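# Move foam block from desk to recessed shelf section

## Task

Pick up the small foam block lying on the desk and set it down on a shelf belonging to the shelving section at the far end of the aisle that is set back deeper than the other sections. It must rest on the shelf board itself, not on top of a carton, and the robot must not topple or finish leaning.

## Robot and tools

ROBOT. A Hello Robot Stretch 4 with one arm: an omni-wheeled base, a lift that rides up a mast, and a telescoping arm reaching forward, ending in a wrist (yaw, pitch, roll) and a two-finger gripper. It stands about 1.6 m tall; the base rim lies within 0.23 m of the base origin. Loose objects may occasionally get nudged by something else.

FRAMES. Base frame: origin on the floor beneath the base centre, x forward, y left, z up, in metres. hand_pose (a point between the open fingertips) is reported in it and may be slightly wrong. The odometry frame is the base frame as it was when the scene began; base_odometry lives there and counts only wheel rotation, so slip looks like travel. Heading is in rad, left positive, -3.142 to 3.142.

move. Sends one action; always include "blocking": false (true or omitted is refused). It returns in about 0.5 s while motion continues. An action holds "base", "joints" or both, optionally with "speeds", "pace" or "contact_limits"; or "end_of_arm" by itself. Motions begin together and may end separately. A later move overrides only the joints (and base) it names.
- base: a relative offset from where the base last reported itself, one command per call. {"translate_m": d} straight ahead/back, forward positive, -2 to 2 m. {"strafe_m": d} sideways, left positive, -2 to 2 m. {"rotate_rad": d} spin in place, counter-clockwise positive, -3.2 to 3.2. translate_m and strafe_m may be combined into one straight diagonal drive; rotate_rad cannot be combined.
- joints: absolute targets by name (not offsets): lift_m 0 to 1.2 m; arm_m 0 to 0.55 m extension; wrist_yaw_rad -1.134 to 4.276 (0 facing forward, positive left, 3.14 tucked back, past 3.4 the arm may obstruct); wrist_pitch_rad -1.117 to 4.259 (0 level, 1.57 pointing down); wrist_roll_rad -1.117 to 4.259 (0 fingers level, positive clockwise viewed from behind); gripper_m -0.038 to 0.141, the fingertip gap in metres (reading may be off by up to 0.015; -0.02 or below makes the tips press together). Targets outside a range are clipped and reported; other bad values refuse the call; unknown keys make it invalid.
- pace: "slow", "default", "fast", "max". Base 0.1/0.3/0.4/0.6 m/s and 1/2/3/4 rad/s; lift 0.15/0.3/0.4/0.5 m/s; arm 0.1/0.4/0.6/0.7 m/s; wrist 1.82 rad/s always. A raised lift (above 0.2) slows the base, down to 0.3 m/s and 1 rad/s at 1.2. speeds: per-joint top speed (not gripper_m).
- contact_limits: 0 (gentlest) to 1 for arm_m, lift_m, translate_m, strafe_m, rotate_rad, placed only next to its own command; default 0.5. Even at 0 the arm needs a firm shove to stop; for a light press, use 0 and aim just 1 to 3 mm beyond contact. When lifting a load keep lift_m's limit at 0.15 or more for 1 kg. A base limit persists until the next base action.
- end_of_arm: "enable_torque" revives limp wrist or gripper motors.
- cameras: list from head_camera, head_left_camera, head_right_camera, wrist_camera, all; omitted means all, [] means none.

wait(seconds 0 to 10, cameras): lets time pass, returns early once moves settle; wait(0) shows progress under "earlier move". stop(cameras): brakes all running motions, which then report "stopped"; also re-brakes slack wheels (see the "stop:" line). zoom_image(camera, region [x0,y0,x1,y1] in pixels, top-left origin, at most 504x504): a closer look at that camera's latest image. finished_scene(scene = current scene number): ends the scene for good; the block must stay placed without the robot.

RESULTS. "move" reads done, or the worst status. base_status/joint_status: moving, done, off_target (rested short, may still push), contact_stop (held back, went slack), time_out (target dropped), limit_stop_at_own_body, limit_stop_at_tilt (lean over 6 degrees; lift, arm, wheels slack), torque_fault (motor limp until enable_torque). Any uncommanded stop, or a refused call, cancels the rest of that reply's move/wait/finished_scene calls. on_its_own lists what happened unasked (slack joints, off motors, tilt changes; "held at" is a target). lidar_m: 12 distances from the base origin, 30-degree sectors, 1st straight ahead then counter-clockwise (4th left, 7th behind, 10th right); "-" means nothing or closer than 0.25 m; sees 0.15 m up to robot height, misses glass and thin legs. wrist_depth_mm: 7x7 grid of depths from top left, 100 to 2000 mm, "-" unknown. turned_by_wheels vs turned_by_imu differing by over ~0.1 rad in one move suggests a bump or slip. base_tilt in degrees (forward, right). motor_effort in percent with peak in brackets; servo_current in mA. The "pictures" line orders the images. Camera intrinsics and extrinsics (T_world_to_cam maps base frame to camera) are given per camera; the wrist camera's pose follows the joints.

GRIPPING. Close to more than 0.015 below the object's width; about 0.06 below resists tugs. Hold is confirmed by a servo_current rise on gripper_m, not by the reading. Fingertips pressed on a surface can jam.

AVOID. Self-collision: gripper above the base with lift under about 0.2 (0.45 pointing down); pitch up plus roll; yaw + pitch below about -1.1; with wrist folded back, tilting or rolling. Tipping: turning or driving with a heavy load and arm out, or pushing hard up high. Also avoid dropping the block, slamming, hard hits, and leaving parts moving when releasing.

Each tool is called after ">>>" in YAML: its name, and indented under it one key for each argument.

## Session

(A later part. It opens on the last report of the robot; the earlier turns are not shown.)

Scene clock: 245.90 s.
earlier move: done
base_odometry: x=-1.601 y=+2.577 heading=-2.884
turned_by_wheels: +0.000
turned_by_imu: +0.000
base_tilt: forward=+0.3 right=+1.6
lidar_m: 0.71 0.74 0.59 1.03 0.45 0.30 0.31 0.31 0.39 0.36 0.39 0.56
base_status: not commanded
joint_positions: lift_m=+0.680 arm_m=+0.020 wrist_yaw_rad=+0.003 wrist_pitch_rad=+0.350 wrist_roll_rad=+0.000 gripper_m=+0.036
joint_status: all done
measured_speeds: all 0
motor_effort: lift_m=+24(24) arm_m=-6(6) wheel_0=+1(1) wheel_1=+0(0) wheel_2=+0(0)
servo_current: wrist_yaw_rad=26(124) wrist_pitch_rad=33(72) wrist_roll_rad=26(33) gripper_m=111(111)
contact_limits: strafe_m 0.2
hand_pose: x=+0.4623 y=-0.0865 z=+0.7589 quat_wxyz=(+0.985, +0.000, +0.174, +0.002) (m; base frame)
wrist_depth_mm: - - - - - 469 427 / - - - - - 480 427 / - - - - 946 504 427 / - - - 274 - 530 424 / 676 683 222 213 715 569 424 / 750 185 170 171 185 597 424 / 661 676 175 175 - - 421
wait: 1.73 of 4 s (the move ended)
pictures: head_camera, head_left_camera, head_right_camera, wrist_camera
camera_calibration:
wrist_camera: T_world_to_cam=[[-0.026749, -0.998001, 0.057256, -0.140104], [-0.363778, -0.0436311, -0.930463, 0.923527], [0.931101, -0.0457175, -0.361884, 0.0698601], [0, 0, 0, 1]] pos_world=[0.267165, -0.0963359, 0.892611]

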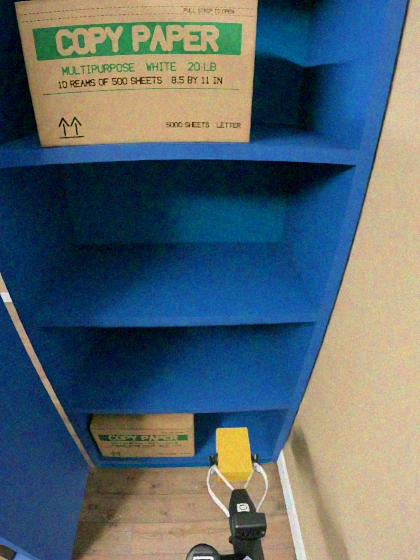

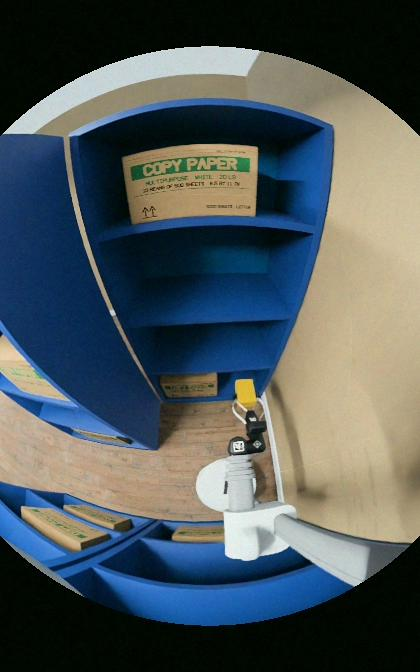

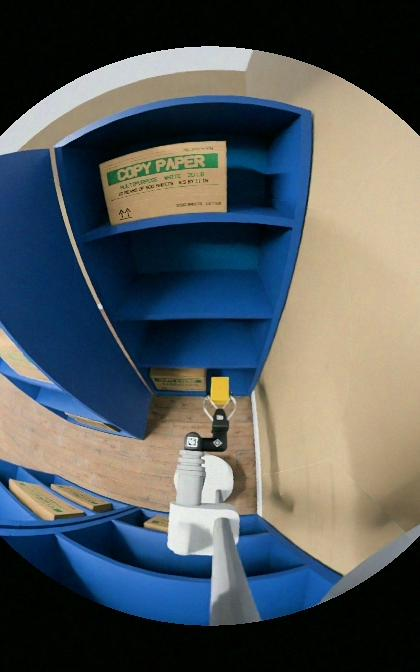

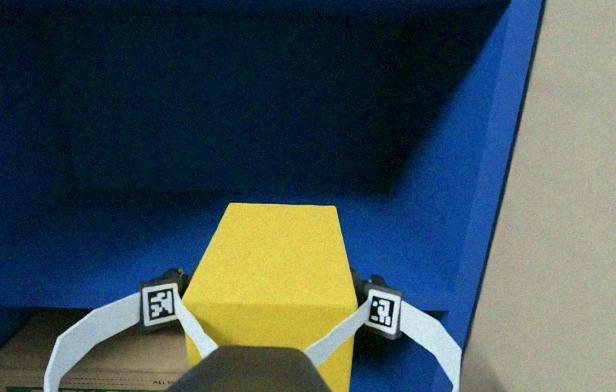

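>>> move:
  joints: {"arm_m": 0.38, "lift_m": 0.65}
  speeds: {"arm_m": 0.2}
  contact_limits: {"arm_m": 0.1}
  blocking: false
  cameras: []

>>> wait:
  seconds: 4
  cameras: ["head_camera","head_right_camera","wrist_camera"]

>>> zoom_image:
  camera: "head_camera"
  region: [100, 280, 340, 480]

Scene clock: 264.90 s.
move: moving
base_odometry: x=-1.601 y=+2.577 heading=-2.884
turned_by_wheels: +0.000
turned_by_imu: -0.001
base_tilt: forward=+0.3 right=+1.4
lidar_m: 0.58 0.75 0.57 1.03 0.47 0.30 0.29 0.32 0.41 0.38 0.38 0.55
base_status: not commanded
joint_positions: lift_m=+0.653 arm_m=+0.072 wrist_yaw_rad=+0.003 wrist_pitch_rad=+0.350 wrist_roll_rad=+0.000 gripper_m=+0.036
joint_status: lift_m moving; arm_m moving
measured_speeds: translate_m=+0.000 strafe_m=+0.000 rotate_rad=+0.000 lift_m=-0.041 arm_m=+0.198 wrist_yaw_rad=+0.000 wrist_pitch_rad=+0.000 wrist_roll_rad=+0.000
motor_effort: lift_m=+13(23) arm_m=+7(9) wheel_0=+1(1) wheel_1=+0(0) wheel_2=+0(0)
servo_current: wrist_yaw_rad=39(46) wrist_pitch_rad=39(46) wrist_roll_rad=26(33) gripper_m=98(104)
contact_limits: arm_m 0.1; strafe_m 0.2
hand_pose: x=+0.5143 y=-0.0865 z=+0.7319 quat_wxyz=(+0.985, +0.000, +0.174, +0.002) (m; base frame)
wrist_depth_mm: - 798 - - 820 459 410 / - - - - - 459 418 / - - - - - 459 418 / - - 272 274 917 492 418 / 627 640 222 212 668 517 418 / 539 186 170 172 186 544 415 / 627 640 175 175 - - 413
pictures: none
No camera images: "cameras" was empty.

Scene clock: 267.00 s.
earlier move: done
base_odometry: x=-1.601 y=+2.577 heading=-2.884
turned_by_wheels: +0.000
turned_by_imu: +0.000
base_tilt: forward=+0.3 right=+1.4
lidar_m: 0.70 0.73 0.60 1.04 0.43 0.31 0.30 0.31 0.39 0.37 0.39 0.55
base_status: not commanded
joint_positions: lift_m=+0.650 arm_m=+0.380 wrist_yaw_rad=+0.003 wrist_pitch_rad=+0.350 wrist_roll_rad=+0.000 gripper_m=+0.036
joint_status: all done
measured_speeds: all 0
motor_effort: lift_m=+14(23) arm_m=+6(10) wheel_0=+1(1) wheel_1=+0(0) wheel_2=+0(0)
servo_current: wrist_yaw_rad=39(46) wrist_pitch_rad=33(52) wrist_roll_rad=26(39) gripper_m=91(111)
contact_limits: arm_m 0.1; strafe_m 0.2
hand_pose: x=+0.8219 y=-0.0865 z=+0.7297 quat_wxyz=(+0.985, +0.000, +0.174, +0.002) (m; base frame)
wrist_depth_mm: 521 525 525 530 530 496 364 / 549 554 554 554 559 496 368 / 580 580 591 591 591 496 366 / 615 615 615 615 634 462 364 / 615 627 222 213 654 459 364 / 488 185 170 171 186 473 362 / 394 402 175 175 415 399 357
wait: 2.10 of 4 s (the move ended)
pictures: head_camera, head_right_camera, wrist_camera
camera_calibration:
wrist_camera: T_world_to_cam=[[-0.0269661, -0.997996, 0.0572362, -0.128665], [-0.363906, -0.0435277, -0.930418, 1.02732], [0.931045, -0.0459184, -0.362003, -0.275376], [0, 0, 0, 1]] pos_world=[0.626765, -0.0963355, 0.863511]

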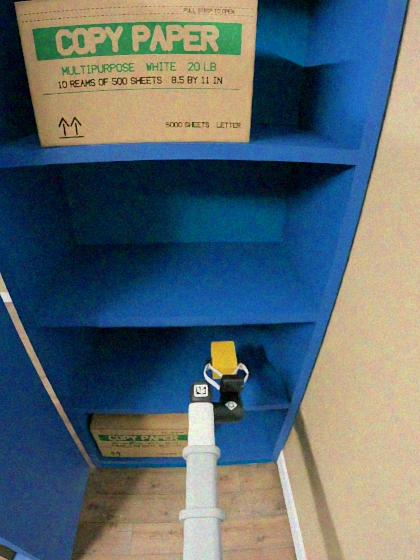

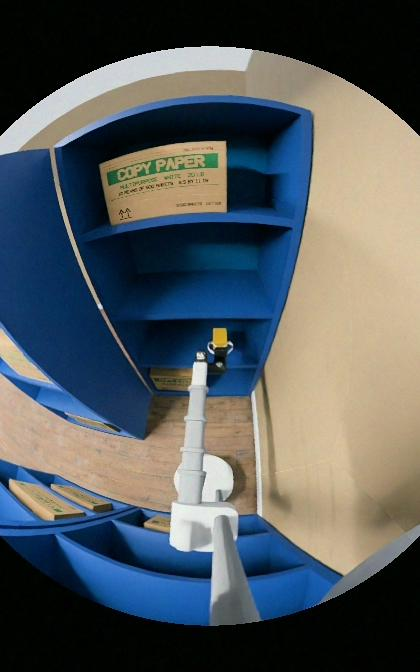

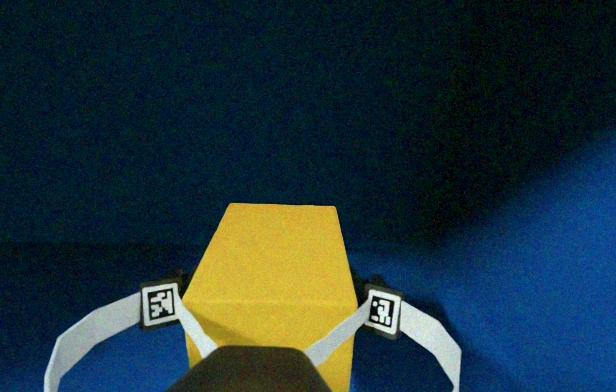

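Scaled by 2.100 from the camera's 420x560 image, which has a finer 1200x1600 frame.

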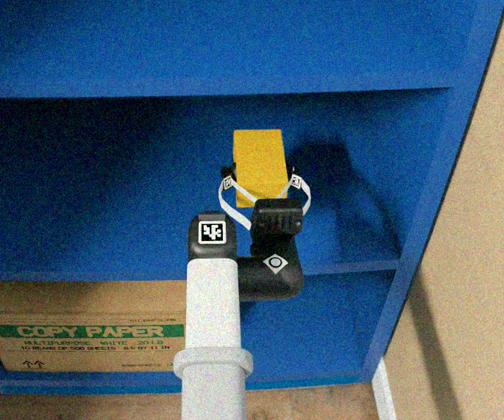

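>>> move:
  joints: {"arm_m": 0.46, "lift_m": 0.55}
  speeds: {"arm_m": 0.2, "lift_m": 0.12}
  contact_limits: {"arm_m": 0.1, "lift_m": 0.1}
  blocking: false
  cameras: []

>>> wait:
  seconds: 4
  cameras: ["head_camera","wrist_camera"]

>>> zoom_image:
  camera: "head_camera"
  region: [150, 310, 310, 450]

Scene clock: 282.77 s.
move: moving
base_odometry: x=-1.601 y=+2.577 heading=-2.884
turned_by_wheels: +0.000
turned_by_imu: -0.001
base_tilt: forward=+0.3 right=+1.5
lidar_m: 0.70 0.72 0.60 1.05 0.45 0.29 0.28 0.30 0.41 0.37 0.39 0.58
base_status: not commanded
joint_positions: lift_m=+0.613 arm_m=+0.431 wrist_yaw_rad=+0.003 wrist_pitch_rad=+0.350 wrist_roll_rad=+0.000 gripper_m=+0.036
joint_status: lift_m moving; arm_m moving
measured_speeds: translate_m=+0.000 strafe_m=+0.000 rotate_rad=+0.000 lift_m=-0.120 arm_m=+0.160 wrist_yaw_rad=+0.000 wrist_pitch_rad=+0.000 wrist_roll_rad=+0.000
motor_effort: lift_m=+14(15) arm_m=+4(9) wheel_0=+1(1) wheel_1=+0(0) wheel_2=+0(0)
servo_current: wrist_yaw_rad=39(46) wrist_pitch_rad=46(52) wrist_roll_rad=26(33) gripper_m=104(104)
contact_limits: arm_m 0.1; lift_m 0.1; strafe_m 0.2
hand_pose: x=+0.8726 y=-0.0866 z=+0.6923 quat_wxyz=(+0.985, +0.000, +0.174, +0.002) (m; base frame)
wrist_depth_mm: 480 480 484 488 492 477 355 / 500 504 508 517 521 480 355 / 530 535 539 544 549 480 338 / 559 569 564 569 580 477 353 / 554 564 222 212 585 473 353 / 433 186 170 171 185 439 353 / 351 362 176 175 370 359 349
pictures: none
No camera images: "cameras" was empty.

Scene clock: 283.77 s.
earlier move: done
base_odometry: x=-1.601 y=+2.577 heading=-2.884
turned_by_wheels: +0.000
turned_by_imu: +0.000
base_tilt: forward=+0.3 right=+1.4
lidar_m: 0.68 0.74 0.58 1.06 0.47 0.32 0.29 0.33 0.39 0.37 0.40 0.55
base_status: not commanded
joint_positions: lift_m=+0.550 arm_m=+0.460 wrist_yaw_rad=+0.003 wrist_pitch_rad=+0.350 wrist_roll_rad=+0.000 gripper_m=+0.036
joint_status: all done
measured_speeds: all 0
motor_effort: lift_m=+14(17) arm_m=+6(9) wheel_0=+1(1) wheel_1=+0(0) wheel_2=+0(0)
servo_current: wrist_yaw_rad=33(46) wrist_pitch_rad=39(52) wrist_roll_rad=26(33) gripper_m=104(111)
contact_limits: arm_m 0.1; lift_m 0.1; strafe_m 0.2
hand_pose: x=+0.9019 y=-0.0866 z=+0.6297 quat_wxyz=(+0.985, +0.000, +0.174, +0.002) (m; base frame)
wrist_depth_mm: 449 449 455 455 455 455 364 / 469 477 477 484 480 473 347 / 500 504 504 508 508 492 345 / 521 530 530 525 544 492 364 / 427 433 222 212 452 430 359 / 334 186 170 171 187 355 340 / 272 278 175 175 286 278 300
wait: 1.00 of 4 s (the move ended)
pictures: head_camera, wrist_camera
camera_calibration:
wrist_camera: T_world_to_cam=[[-0.0270592, -0.997992, 0.057272, -0.120748], [-0.36391, -0.0435271, -0.930417, 0.963353], [0.931041, -0.0460182, -0.362001, -0.385975], [0, 0, 0, 1]] pos_world=[0.706665, -0.0963354, 0.763511]

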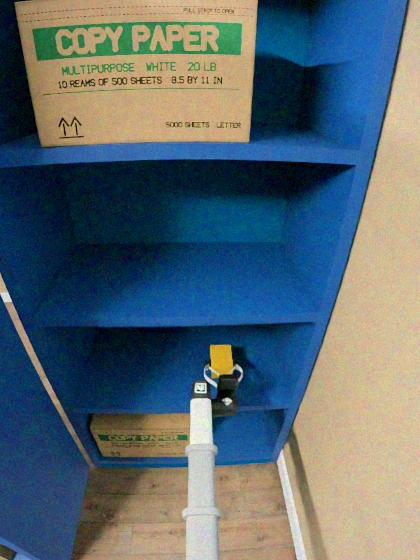

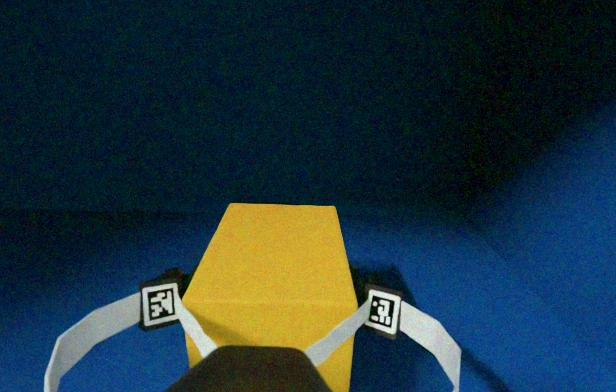

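Scaled by 3.150 from the camera's 420x560 image, which has a finer 1200x1600 frame.

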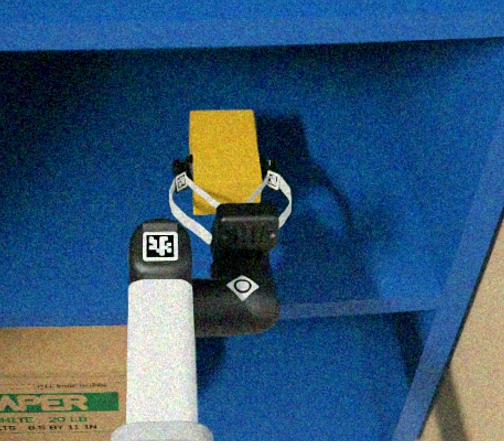

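>>> move:
  joints: {"lift_m": 0.518}
  speeds: {"lift_m": 0.05}
  contact_limits: {"lift_m": 0.05}
  blocking: false
  cameras: []

>>> wait:
  seconds: 2
  cameras: ["wrist_camera","head_camera"]

>>> zoom_image:
  camera: "head_camera"
  region: [190, 320, 270, 400]

Scene clock: 290.13 s.
move: moving
base_odometry: x=-1.601 y=+2.577 heading=-2.884
turned_by_wheels: +0.000
turned_by_imu: -0.001
base_tilt: forward=+0.4 right=+1.5
lidar_m: 0.71 0.76 0.59 1.05 0.46 0.31 0.28 0.32 0.39 0.37 0.40 0.52
base_status: not commanded
joint_positions: lift_m=+0.529 arm_m=+0.460 wrist_yaw_rad=+0.003 wrist_pitch_rad=+0.350 wrist_roll_rad=+0.000 gripper_m=+0.036
joint_status: lift_m moving
measured_speeds: translate_m=+0.000 strafe_m=+0.000 rotate_rad=+0.000 lift_m=-0.050 arm_m=+0.000 wrist_yaw_rad=+0.000 wrist_pitch_rad=+0.000 wrist_roll_rad=+0.000
motor_effort: lift_m=+13(15) arm_m=+6(6) wheel_0=+1(1) wheel_1=+0(0) wheel_2=+0(0)
servo_current: wrist_yaw_rad=33(46) wrist_pitch_rad=46(46) wrist_roll_rad=26(33) gripper_m=104(111)
contact_limits: arm_m 0.1; lift_m 0.05; strafe_m 0.2
hand_pose: x=+0.9019 y=-0.0866 z=+0.6083 quat_wxyz=(+0.985, +0.000, +0.174, +0.002) (m; base frame)
wrist_depth_mm: 449 452 452 455 455 452 364 / 469 473 477 477 480 477 347 / 500 504 500 508 512 492 345 / 517 521 521 525 535 492 364 / 389 394 222 212 413 418 364 / 306 186 170 171 187 324 325 / 249 255 176 176 262 254 273
pictures: none
No camera images: "cameras" was empty.

Scene clock: 290.73 s.
earlier move: done
base_odometry: x=-1.601 y=+2.577 heading=-2.884
turned_by_wheels: +0.000
turned_by_imu: +0.000
base_tilt: forward=+0.4 right=+1.3
lidar_m: 0.71 0.76 0.58 1.04 0.45 0.31 0.29 0.31 0.39 0.37 0.40 0.55
base_status: not commanded
joint_positions: lift_m=+0.518 arm_m=+0.460 wrist_yaw_rad=+0.003 wrist_pitch_rad=+0.350 wrist_roll_rad=+0.000 gripper_m=+0.036
joint_status: all done
measured_speeds: all 0
motor_effort: lift_m=+14(15) arm_m=+6(6) wheel_0=+1(1) wheel_1=+0(0) wheel_2=+0(0)
servo_current: wrist_yaw_rad=39(46) wrist_pitch_rad=46(52) wrist_roll_rad=26(33) gripper_m=104(117)
contact_limits: arm_m 0.1; lift_m 0.05; strafe_m 0.2
hand_pose: x=+0.9019 y=-0.0866 z=+0.5978 quat_wxyz=(+0.985, +0.000, +0.174, +0.002) (m; base frame)
wrist_depth_mm: 449 449 452 455 455 455 364 / 473 477 477 484 484 473 343 / 496 504 504 508 512 488 345 / 504 512 521 525 530 473 362 / 366 370 222 212 389 392 353 / 287 185 170 171 188 304 304 / 228 237 175 175 246 247 257
wait: 0.60 of 2 s (the move ended)
pictures: head_camera, wrist_camera
camera_calibration:
wrist_camera: T_world_to_cam=[[-0.0270592, -0.997992, 0.057272, -0.118915], [-0.36391, -0.0435271, -0.930417, 0.933579], [0.931041, -0.0460182, -0.362001, -0.397559], [0, 0, 0, 1]] pos_world=[0.706665, -0.0963354, 0.731511]

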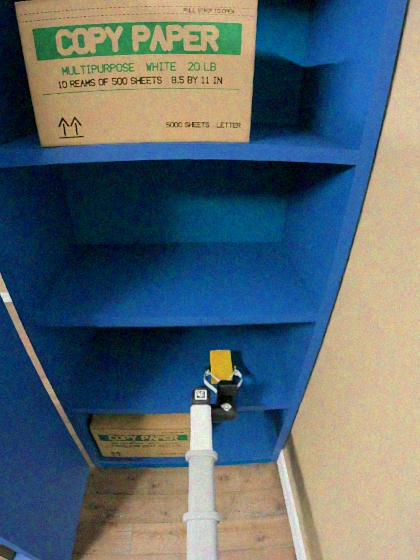

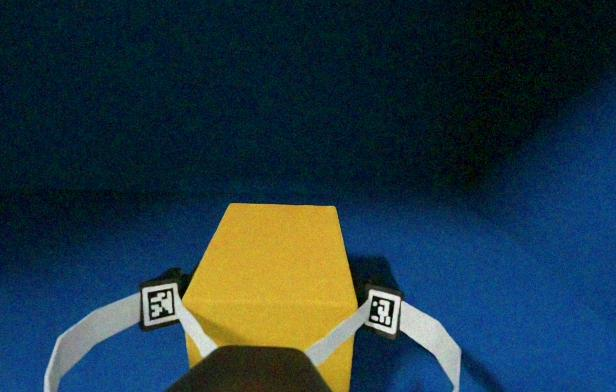

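Scaled by 6.300 from the camera's 420x560 image, which has a finer 1200x1600 frame.

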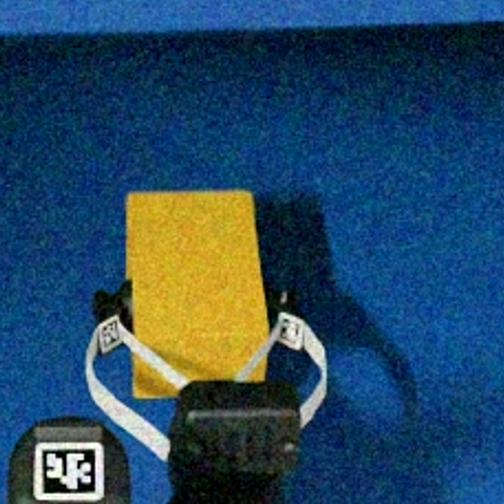

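>>> move:
  joints: {"lift_m": 0.504}
  speeds: {"lift_m": 0.03}
  contact_limits: {"lift_m": 0.0}
  blocking: false
  cameras: []

>>> wait:
  seconds: 2
  cameras: ["wrist_camera","head_camera"]

>>> zoom_image:
  camera: "head_camera"
  region: [190, 320, 270, 400]

Scene clock: 299.20 s.
move: moving
base_odometry: x=-1.601 y=+2.577 heading=-2.884
turned_by_wheels: +0.000
turned_by_imu: -0.001
base_tilt: forward=+0.5 right=+1.3
lidar_m: 0.71 0.74 0.60 1.01 0.45 0.33 0.30 0.31 0.41 0.38 0.38 0.56
base_status: not commanded
joint_positions: lift_m=+0.505 arm_m=+0.460 wrist_yaw_rad=+0.003 wrist_pitch_rad=+0.350 wrist_roll_rad=+0.000 gripper_m=+0.036
joint_status: lift_m moving
measured_speeds: translate_m=+0.000 strafe_m=+0.000 rotate_rad=+0.000 lift_m=-0.022 arm_m=+0.000 wrist_yaw_rad=+0.000 wrist_pitch_rad=+0.000 wrist_roll_rad=+0.000
motor_effort: lift_m=+13(15) arm_m=+6(6) wheel_0=+1(1) wheel_1=+0(0) wheel_2=+0(0)
servo_current: wrist_yaw_rad=33(52) wrist_pitch_rad=46(46) wrist_roll_rad=33(33) gripper_m=111(111)
contact_limits: arm_m 0.1; lift_m 0; strafe_m 0.2
hand_pose: x=+0.9019 y=-0.0866 z=+0.5842 quat_wxyz=(+0.985, +0.000, +0.174, +0.002) (m; base frame)
wrist_depth_mm: 449 449 455 459 459 455 364 / 469 477 473 480 484 477 347 / 500 504 504 508 512 492 345 / 462 477 488 496 504 459 362 / 342 347 222 213 362 364 345 / 267 182 170 171 187 283 283 / 212 223 175 175 229 222 240
pictures: none
No camera images: "cameras" was empty.

Scene clock: 299.57 s.
earlier move: done
base_odometry: x=-1.601 y=+2.577 heading=-2.884
turned_by_wheels: +0.000
turned_by_imu: +0.000
base_tilt: forward=+0.4 right=+1.4
lidar_m: 0.70 0.75 0.59 1.05 0.44 0.31 0.29 0.33 0.40 0.36 0.39 0.54
base_status: not commanded
joint_positions: lift_m=+0.504 arm_m=+0.460 wrist_yaw_rad=+0.003 wrist_pitch_rad=+0.350 wrist_roll_rad=+0.000 gripper_m=+0.036
joint_status: all done
measured_speeds: all 0
motor_effort: lift_m=+14(15) arm_m=+6(6) wheel_0=+1(1) wheel_1=+0(0) wheel_2=+0(0)
servo_current: wrist_yaw_rad=39(52) wrist_pitch_rad=33(46) wrist_roll_rad=26(33) gripper_m=111(111)
contact_limits: arm_m 0.1; lift_m 0; strafe_m 0.2
hand_pose: x=+0.9019 y=-0.0866 z=+0.5837 quat_wxyz=(+0.985, +0.000, +0.174, +0.002) (m; base frame)
wrist_depth_mm: 445 449 452 459 455 455 364 / 469 473 477 480 484 477 345 / 500 500 508 508 512 492 345 / 462 473 484 492 500 459 362 / 338 343 222 212 359 364 345 / 266 182 170 172 187 282 282 / 212 222 175 175 228 220 238
wait: 0.37 of 2 s (the move ended)
pictures: head_camera, wrist_camera
camera_calibration:
wrist_camera: T_world_to_cam=[[-0.0270592, -0.997992, 0.057272, -0.118111], [-0.36391, -0.0435271, -0.930417, 0.92059], [0.931041, -0.0460182, -0.362001, -0.40272], [0, 0, 0, 1]] pos_world=[0.706765, -0.0963354, 0.717511]

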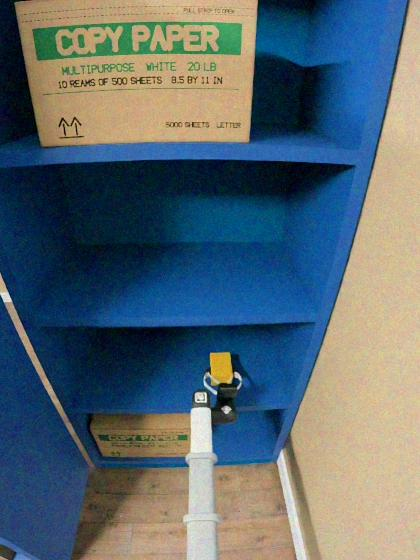

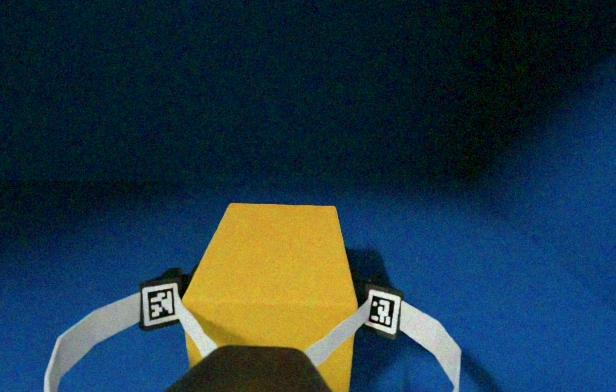

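Scaled by 6.300 from the camera's 420x560 image, which has a finer 1200x1600 frame.

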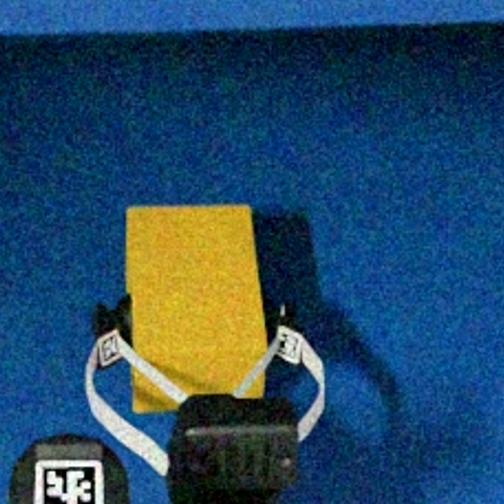

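>>> move:
  joints: {"lift_m": 0.497}
  speeds: {"lift_m": 0.02}
  contact_limits: {"lift_m": 0.0}
  blocking: false
  cameras: []

>>> wait:
  seconds: 2
  cameras: ["wrist_camera","head_camera"]

>>> zoom_image:
  camera: "head_camera"
  region: [190, 320, 270, 400]

Scene clock: 307.27 s.
move: moving
base_odometry: x=-1.601 y=+2.577 heading=-2.884
turned_by_wheels: +0.000
turned_by_imu: -0.001
base_tilt: forward=+0.3 right=+1.3
lidar_m: 0.69 0.75 0.59 1.06 0.46 0.31 0.28 0.34 0.38 0.37 0.40 0.57
base_status: not commanded
joint_positions: lift_m=+0.497 arm_m=+0.460 wrist_yaw_rad=+0.003 wrist_pitch_rad=+0.350 wrist_roll_rad=+0.000 gripper_m=+0.036
joint_status: lift_m moving
measured_speeds: all 0
motor_effort: lift_m=+15(16) arm_m=+6(6) wheel_0=+1(1) wheel_1=+0(0) wheel_2=+0(0)
servo_current: wrist_yaw_rad=33(46) wrist_pitch_rad=39(52) wrist_roll_rad=26(33) gripper_m=104(111)
contact_limits: arm_m 0.1; lift_m 0; strafe_m 0.2
hand_pose: x=+0.9019 y=-0.0866 z=+0.5767 quat_wxyz=(+0.985, +0.000, +0.174, +0.002) (m; base frame)
wrist_depth_mm: 445 449 452 455 459 455 364 / 469 473 480 477 480 473 345 / 496 504 504 508 512 492 345 / 449 452 466 473 480 452 362 / 327 330 223 213 345 347 332 / 256 182 170 171 189 272 272 / 210 213 175 175 219 213 229
pictures: none
No camera images: "cameras" was empty.

Scene clock: 307.47 s.
earlier move: done
base_odometry: x=-1.601 y=+2.577 heading=-2.884
turned_by_wheels: +0.000
turned_by_imu: +0.000
base_tilt: forward=+0.4 right=+1.4
lidar_m: 0.71 0.74 0.59 1.07 0.43 0.31 0.28 0.32 0.42 0.37 0.39 0.57
base_status: not commanded
joint_positions: lift_m=+0.497 arm_m=+0.460 wrist_yaw_rad=+0.003 wrist_pitch_rad=+0.350 wrist_roll_rad=+0.000 gripper_m=+0.036
joint_status: all done
measured_speeds: all 0
motor_effort: lift_m=+14(16) arm_m=+6(6) wheel_0=+1(1) wheel_1=+0(0) wheel_2=+0(0)
servo_current: wrist_yaw_rad=33(46) wrist_pitch_rad=39(65) wrist_roll_rad=26(33) gripper_m=98(111)
contact_limits: arm_m 0.1; lift_m 0; strafe_m 0.2
hand_pose: x=+0.9019 y=-0.0866 z=+0.5767 quat_wxyz=(+0.985, +0.000, +0.174, +0.002) (m; base frame)
wrist_depth_mm: 445 449 452 455 455 455 364 / 473 477 477 480 484 477 345 / 504 504 508 508 512 492 347 / 449 455 462 473 480 452 364 / 325 330 221 212 345 349 332 / 255 182 170 171 188 271 272 / 209 213 175 176 220 212 229
wait: 0.20 of 2 s (the move ended)
pictures: head_camera, wrist_camera
camera_calibration:
wrist_camera: T_world_to_cam=[[-0.0270592, -0.997992, 0.057272, -0.11771], [-0.36391, -0.0435271, -0.930417, 0.914077], [0.931041, -0.0460182, -0.362001, -0.405254], [0, 0, 0, 1]] pos_world=[0.706765, -0.0963354, 0.710511]

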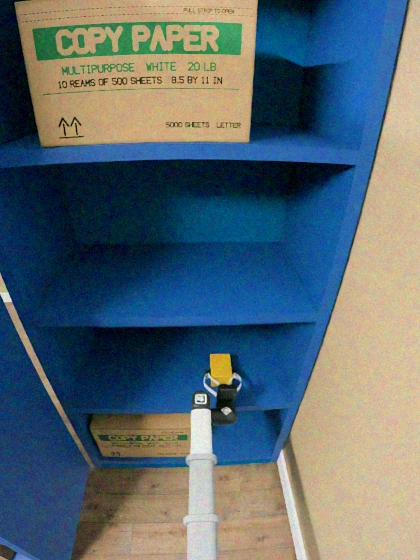

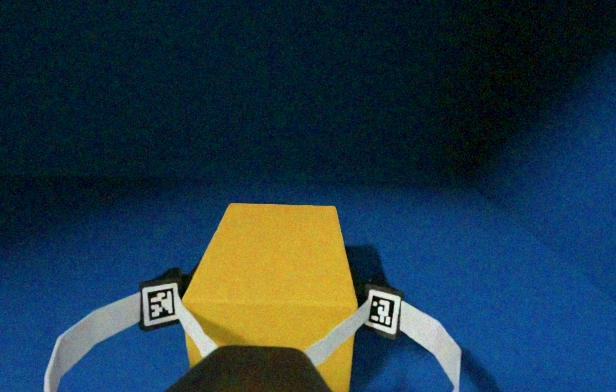

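Scaled by 6.300 from the camera's 420x560 image, which has a finer 1200x1600 frame.

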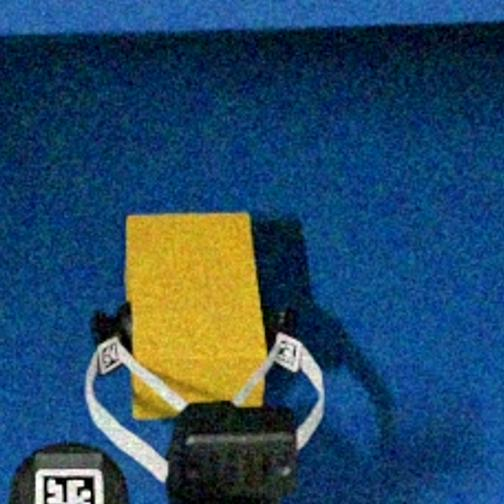

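>>> move:
  joints: {"lift_m": 0.490}
  speeds: {"lift_m": 0.02}
  contact_limits: {"lift_m": 0.0}
  blocking: false
  cameras: []

>>> wait:
  seconds: 2
  cameras: ["wrist_camera","head_camera"]

>>> zoom_image:
  camera: "head_camera"
  region: [190, 320, 270, 400]

Scene clock: 323.87 s.
move: moving
base_odometry: x=-1.601 y=+2.577 heading=-2.884
turned_by_wheels: +0.000
turned_by_imu: -0.001
base_tilt: forward=+0.5 right=+1.3
lidar_m: 0.72 0.74 0.59 1.05 0.45 0.31 0.30 0.32 0.40 0.38 0.41 0.58
base_status: not commanded
joint_positions: lift_m=+0.490 arm_m=+0.460 wrist_yaw_rad=+0.003 wrist_pitch_rad=+0.350 wrist_roll_rad=+0.000 gripper_m=+0.036
joint_status: lift_m moving
measured_speeds: all 0
motor_effort: lift_m=+11(14) arm_m=+6(6) wheel_0=+1(1) wheel_1=+0(0) wheel_2=+0(0)
servo_current: wrist_yaw_rad=33(39) wrist_pitch_rad=59(59) wrist_roll_rad=26(33) gripper_m=104(104)
contact_limits: arm_m 0.1; lift_m 0; strafe_m 0.2
hand_pose: x=+0.9019 y=-0.0866 z=+0.5698 quat_wxyz=(+0.985, +0.000, +0.174, +0.002) (m; base frame)
wrist_depth_mm: 445 452 452 455 455 455 364 / 473 473 480 484 484 473 345 / 500 504 500 508 508 488 343 / 436 445 452 462 477 442 362 / 319 322 220 211 338 342 327 / 248 183 170 171 188 264 264 / 197 206 175 176 213 206 224
pictures: none
No camera images: "cameras" was empty.

Scene clock: 324.07 s.
earlier move: done
base_odometry: x=-1.601 y=+2.577 heading=-2.884
turned_by_wheels: +0.000
turned_by_imu: +0.000
base_tilt: forward=+0.3 right=+1.5
lidar_m: 0.71 0.76 0.60 1.04 0.44 0.31 0.30 0.32 0.40 0.37 0.40 0.55
base_status: not commanded
joint_positions: lift_m=+0.490 arm_m=+0.460 wrist_yaw_rad=+0.003 wrist_pitch_rad=+0.350 wrist_roll_rad=+0.000 gripper_m=+0.036
joint_status: all done
measured_speeds: all 0
motor_effort: lift_m=+13(14) arm_m=+6(6) wheel_0=+1(1) wheel_1=+0(0) wheel_2=+0(0)
servo_current: wrist_yaw_rad=33(46) wrist_pitch_rad=52(59) wrist_roll_rad=26(33) gripper_m=111(111)
contact_limits: arm_m 0.1; lift_m 0; strafe_m 0.2
hand_pose: x=+0.9019 y=-0.0866 z=+0.5698 quat_wxyz=(+0.985, +0.000, +0.174, +0.002) (m; base frame)
wrist_depth_mm: 449 449 452 455 455 455 364 / 473 473 480 480 484 473 345 / 500 500 504 508 512 488 345 / 436 445 452 466 477 442 362 / 317 322 220 210 338 342 327 / 249 183 170 171 188 263 264 / 196 205 176 176 213 206 223
wait: 0.20 of 2 s (the move ended)
pictures: head_camera, wrist_camera
camera_calibration:
wrist_camera: T_world_to_cam=[[-0.0270592, -0.997992, 0.057272, -0.117315], [-0.36391, -0.0435271, -0.930417, 0.907657], [0.931041, -0.0460182, -0.362001, -0.407752], [0, 0, 0, 1]] pos_world=[0.706765, -0.0963354, 0.703611]

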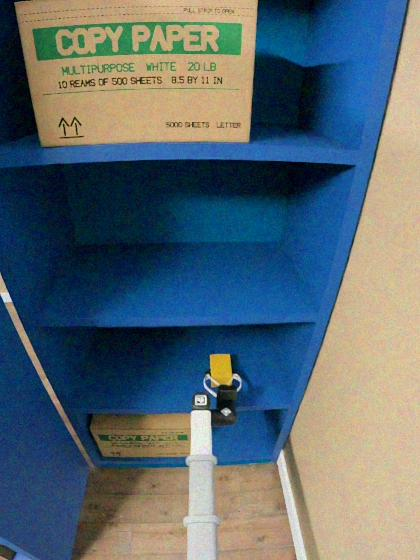

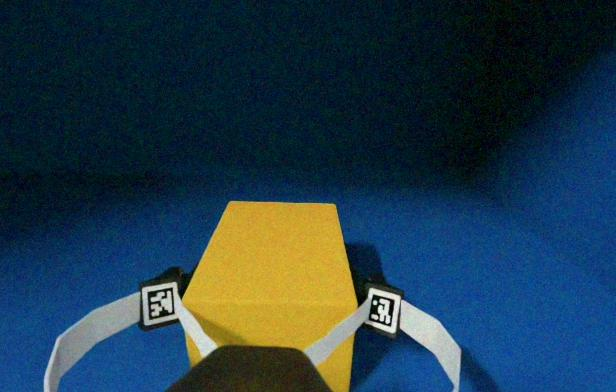

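Scaled by 6.300 from the camera's 420x560 image, which has a finer 1200x1600 frame.

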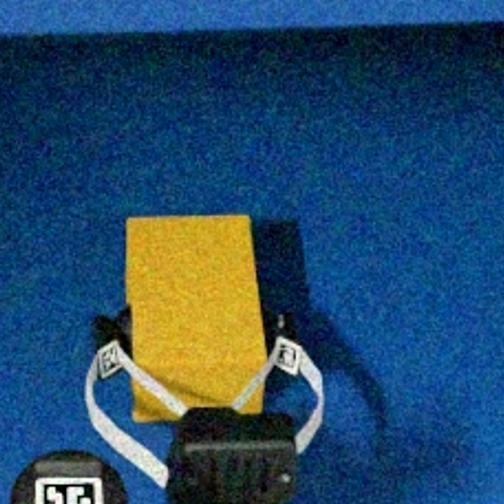

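>>> move:
  joints: {"gripper_m": 0.141}
  pace: "slow"
  blocking: false
  cameras: []

>>> wait:
  seconds: 3
  cameras: ["wrist_camera","head_camera"]

>>> move:
  joints: {"arm_m": 0.1}
  speeds: {"arm_m": 0.15}
  contact_limits: {"arm_m": 0.1}
  blocking: false
  cameras: ["wrist_camera"]

>>> wait:
  seconds: 4
  cameras: ["wrist_camera","head_camera"]

>>> zoom_image:
  camera: "head_camera"
  region: [150, 310, 310, 450]

Scene clock: 337.17 s.
move: moving
base_odometry: x=-1.601 y=+2.577 heading=-2.884
turned_by_wheels: +0.000
turned_by_imu: -0.001
base_tilt: forward=+0.4 right=+1.4
lidar_m: 0.70 0.73 0.59 1.04 0.46 0.33 0.28 0.31 0.40 0.38 0.40 0.55
base_status: not commanded
joint_positions: lift_m=+0.490 arm_m=+0.460 wrist_yaw_rad=+0.003 wrist_pitch_rad=+0.350 wrist_roll_rad=+0.000 gripper_m=+0.046
joint_status: gripper_m moving
measured_speeds: all 0
motor_effort: lift_m=+13(13) arm_m=+6(6) wheel_0=+1(1) wheel_1=+0(0) wheel_2=+0(0)
servo_current: wrist_yaw_rad=39(46) wrist_pitch_rad=39(52) wrist_roll_rad=20(26) gripper_m=59(137)
contact_limits: arm_m 0.1; lift_m 0; strafe_m 0.2
hand_pose: x=+0.9019 y=-0.0866 z=+0.5698 quat_wxyz=(+0.985, +0.000, +0.174, +0.002) (m; base frame)
wrist_depth_mm: 449 449 452 455 455 455 362 / 469 473 480 480 484 477 345 / 500 500 504 508 512 488 343 / 442 449 459 466 473 445 362 / 319 324 222 211 340 342 325 / 250 189 173 173 187 265 265 / 211 200 178 178 213 207 224
pictures: none
No camera images: "cameras" was empty.

Scene clock: 340.17 s.
earlier move: moving
base_odometry: x=-1.601 y=+2.577 heading=-2.884
turned_by_wheels: +0.000
turned_by_imu: -0.001
base_tilt: forward=+0.4 right=+1.4
lidar_m: 0.70 0.74 0.57 1.02 0.43 0.32 0.28 0.33 0.41 0.38 0.39 0.57
base_status: not commanded
joint_positions: lift_m=+0.490 arm_m=+0.460 wrist_yaw_rad=+0.003 wrist_pitch_rad=+0.350 wrist_roll_rad=+0.000 gripper_m=+0.127
joint_status: gripper_m moving
measured_speeds: all 0
motor_effort: lift_m=+13(13) arm_m=+6(6) wheel_0=+1(1) wheel_1=+0(0) wheel_2=+0(0)
servo_current: wrist_yaw_rad=46(52) wrist_pitch_rad=26(59) wrist_roll_rad=26(33) gripper_m=65(137)
contact_limits: arm_m 0.1; lift_m 0; strafe_m 0.2
hand_pose: x=+0.9019 y=-0.0866 z=+0.5698 quat_wxyz=(+0.985, +0.000, +0.174, +0.002) (m; base frame)
wrist_depth_mm: 442 449 452 459 462 452 353 / 469 473 477 484 488 477 353 / 496 504 504 512 517 477 338 / 427 439 445 289 462 436 353 / 314 334 217 207 334 336 319 / 246 200 183 186 197 260 262 / 202 198 198 196 211 212 220
wait: 3.00 s; no rest
pictures: head_camera, wrist_camera
camera_calibration:
wrist_camera: T_world_to_cam=[[-0.0270592, -0.997992, 0.057272, -0.117309], [-0.36391, -0.0435271, -0.930417, 0.907564], [0.931041, -0.0460182, -0.362001, -0.407788], [0, 0, 0, 1]] pos_world=[0.706765, -0.0963354, 0.703511]

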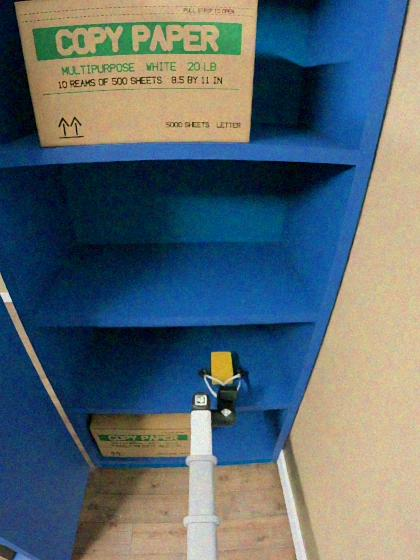

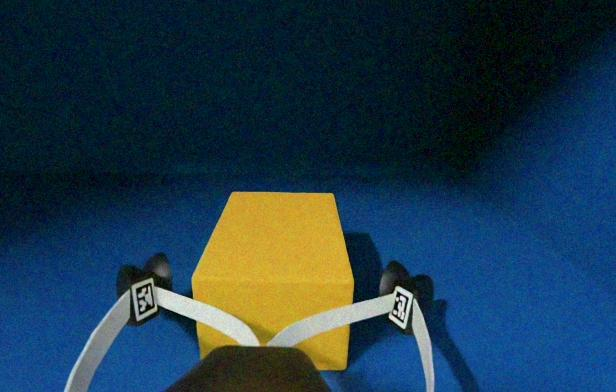

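Scene clock: 340.67 s.
move: moving
base_odometry: x=-1.601 y=+2.577 heading=-2.884
turned_by_wheels: +0.000
turned_by_imu: +0.000
base_tilt: forward=+0.4 right=+1.4
lidar_m: 0.72 0.75 0.58 1.07 0.45 0.29 0.29 0.32 0.40 0.37 0.38 0.55
base_status: not commanded
joint_positions: lift_m=+0.490 arm_m=+0.412 wrist_yaw_rad=+0.003 wrist_pitch_rad=+0.350 wrist_roll_rad=+0.000 gripper_m=+0.137
joint_status: arm_m moving; gripper_m moving
measured_speeds: translate_m=+0.000 strafe_m=+0.000 rotate_rad=+0.000 lift_m=+0.000 arm_m=-0.150 wrist_yaw_rad=+0.000 wrist_pitch_rad=+0.000 wrist_roll_rad=+0.000
motor_effort: lift_m=+13(13) arm_m=-7(9) wheel_0=+1(1) wheel_1=+0(0) wheel_2=+0(0)
servo_current: wrist_yaw_rad=26(46) wrist_pitch_rad=46(52) wrist_roll_rad=26(33) gripper_m=59(98)
contact_limits: arm_m 0.1; lift_m 0; strafe_m 0.2
hand_pose: x=+0.8536 y=-0.0866 z=+0.5698 quat_wxyz=(+0.985, +0.000, +0.174, +0.002) (m; base frame)
wrist_depth_mm: 488 488 492 496 496 488 345 / 512 512 517 521 525 492 347 / 539 544 544 549 559 496 364 / 433 439 442 287 466 436 364 / 312 320 231 224 332 336 329 / 245 196 232 234 209 262 260 / 208 198 214 155 211 212 220
pictures: wrist_camera
camera_calibration:
wrist_camera: T_world_to_cam=[[-0.0270592, -0.997992, 0.057272, -0.118616], [-0.36391, -0.0435271, -0.930417, 0.889987], [0.931041, -0.0460182, -0.362001, -0.362819], [0, 0, 0, 1]] pos_world=[0.658465, -0.0963354, 0.703511]

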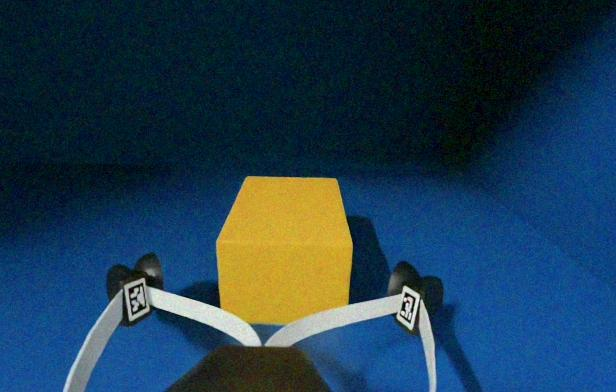

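Scene clock: 343.23 s.
earlier move: done
base_odometry: x=-1.601 y=+2.577 heading=-2.884
turned_by_wheels: +0.000
turned_by_imu: -0.001
base_tilt: forward=+0.2 right=+1.4
lidar_m: 0.69 0.75 0.60 1.03 0.45 0.32 0.28 0.31 0.41 0.38 0.39 0.55
base_status: not commanded
joint_positions: lift_m=+0.490 arm_m=+0.100 wrist_yaw_rad=+0.003 wrist_pitch_rad=+0.350 wrist_roll_rad=+0.000 gripper_m=+0.141
joint_status: all done
measured_speeds: all 0
motor_effort: lift_m=+13(13) arm_m=-6(10) wheel_0=+1(1) wheel_1=+0(0) wheel_2=+0(0)
servo_current: wrist_yaw_rad=39(46) wrist_pitch_rad=39(59) wrist_roll_rad=33(39) gripper_m=52(98)
contact_limits: arm_m 0.1; lift_m 0; strafe_m 0.2
hand_pose: x=+0.5423 y=-0.0866 z=+0.5698 quat_wxyz=(+0.985, +0.000, +0.174, +0.002) (m; base frame)
wrist_depth_mm: 778 778 778 778 778 459 382 / - - - - 831 459 399 / 691 627 647 535 683 459 415 / 436 439 449 459 469 462 418 / 676 691 732 - 904 488 418 / 525 196 530 - 197 512 418 / 539 549 549 - - - 413
wait: 2.57 of 4 s (the move ended)
pictures: head_camera, wrist_camera
camera_calibration:
wrist_camera: T_world_to_cam=[[-0.0270592, -0.997992, 0.057272, -0.127039], [-0.36391, -0.0435271, -0.930417, 0.776702], [0.931041, -0.0460182, -0.362001, -0.072986], [0, 0, 0, 1]] pos_world=[0.347165, -0.0963354, 0.703511]

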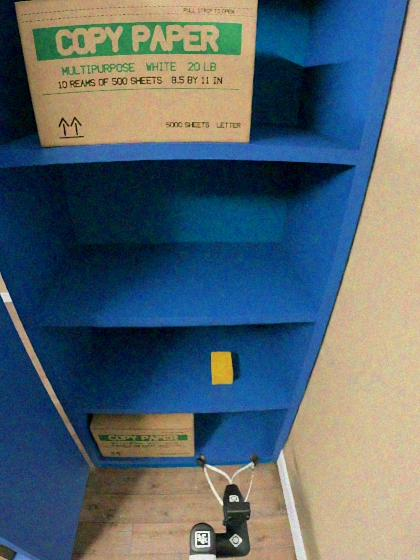

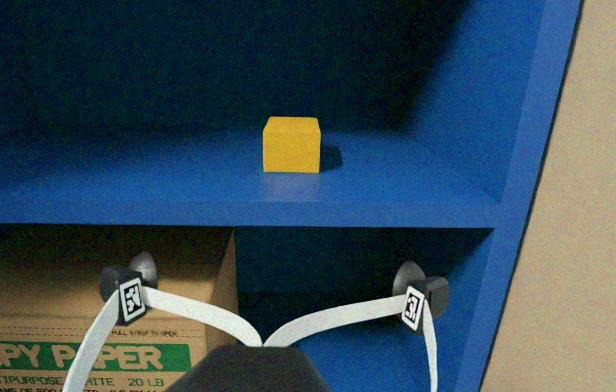

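Scaled by 3.150 from the camera's 420x560 image, which has a finer 1200x1600 frame.

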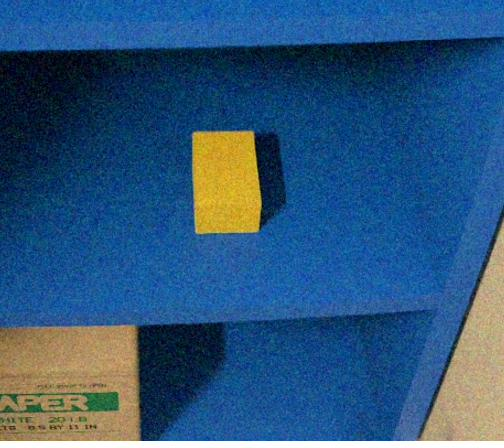

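Placed, well inside the shelf.

>>> finished_scene:
  scene: 1

The scene is finished: the task was done.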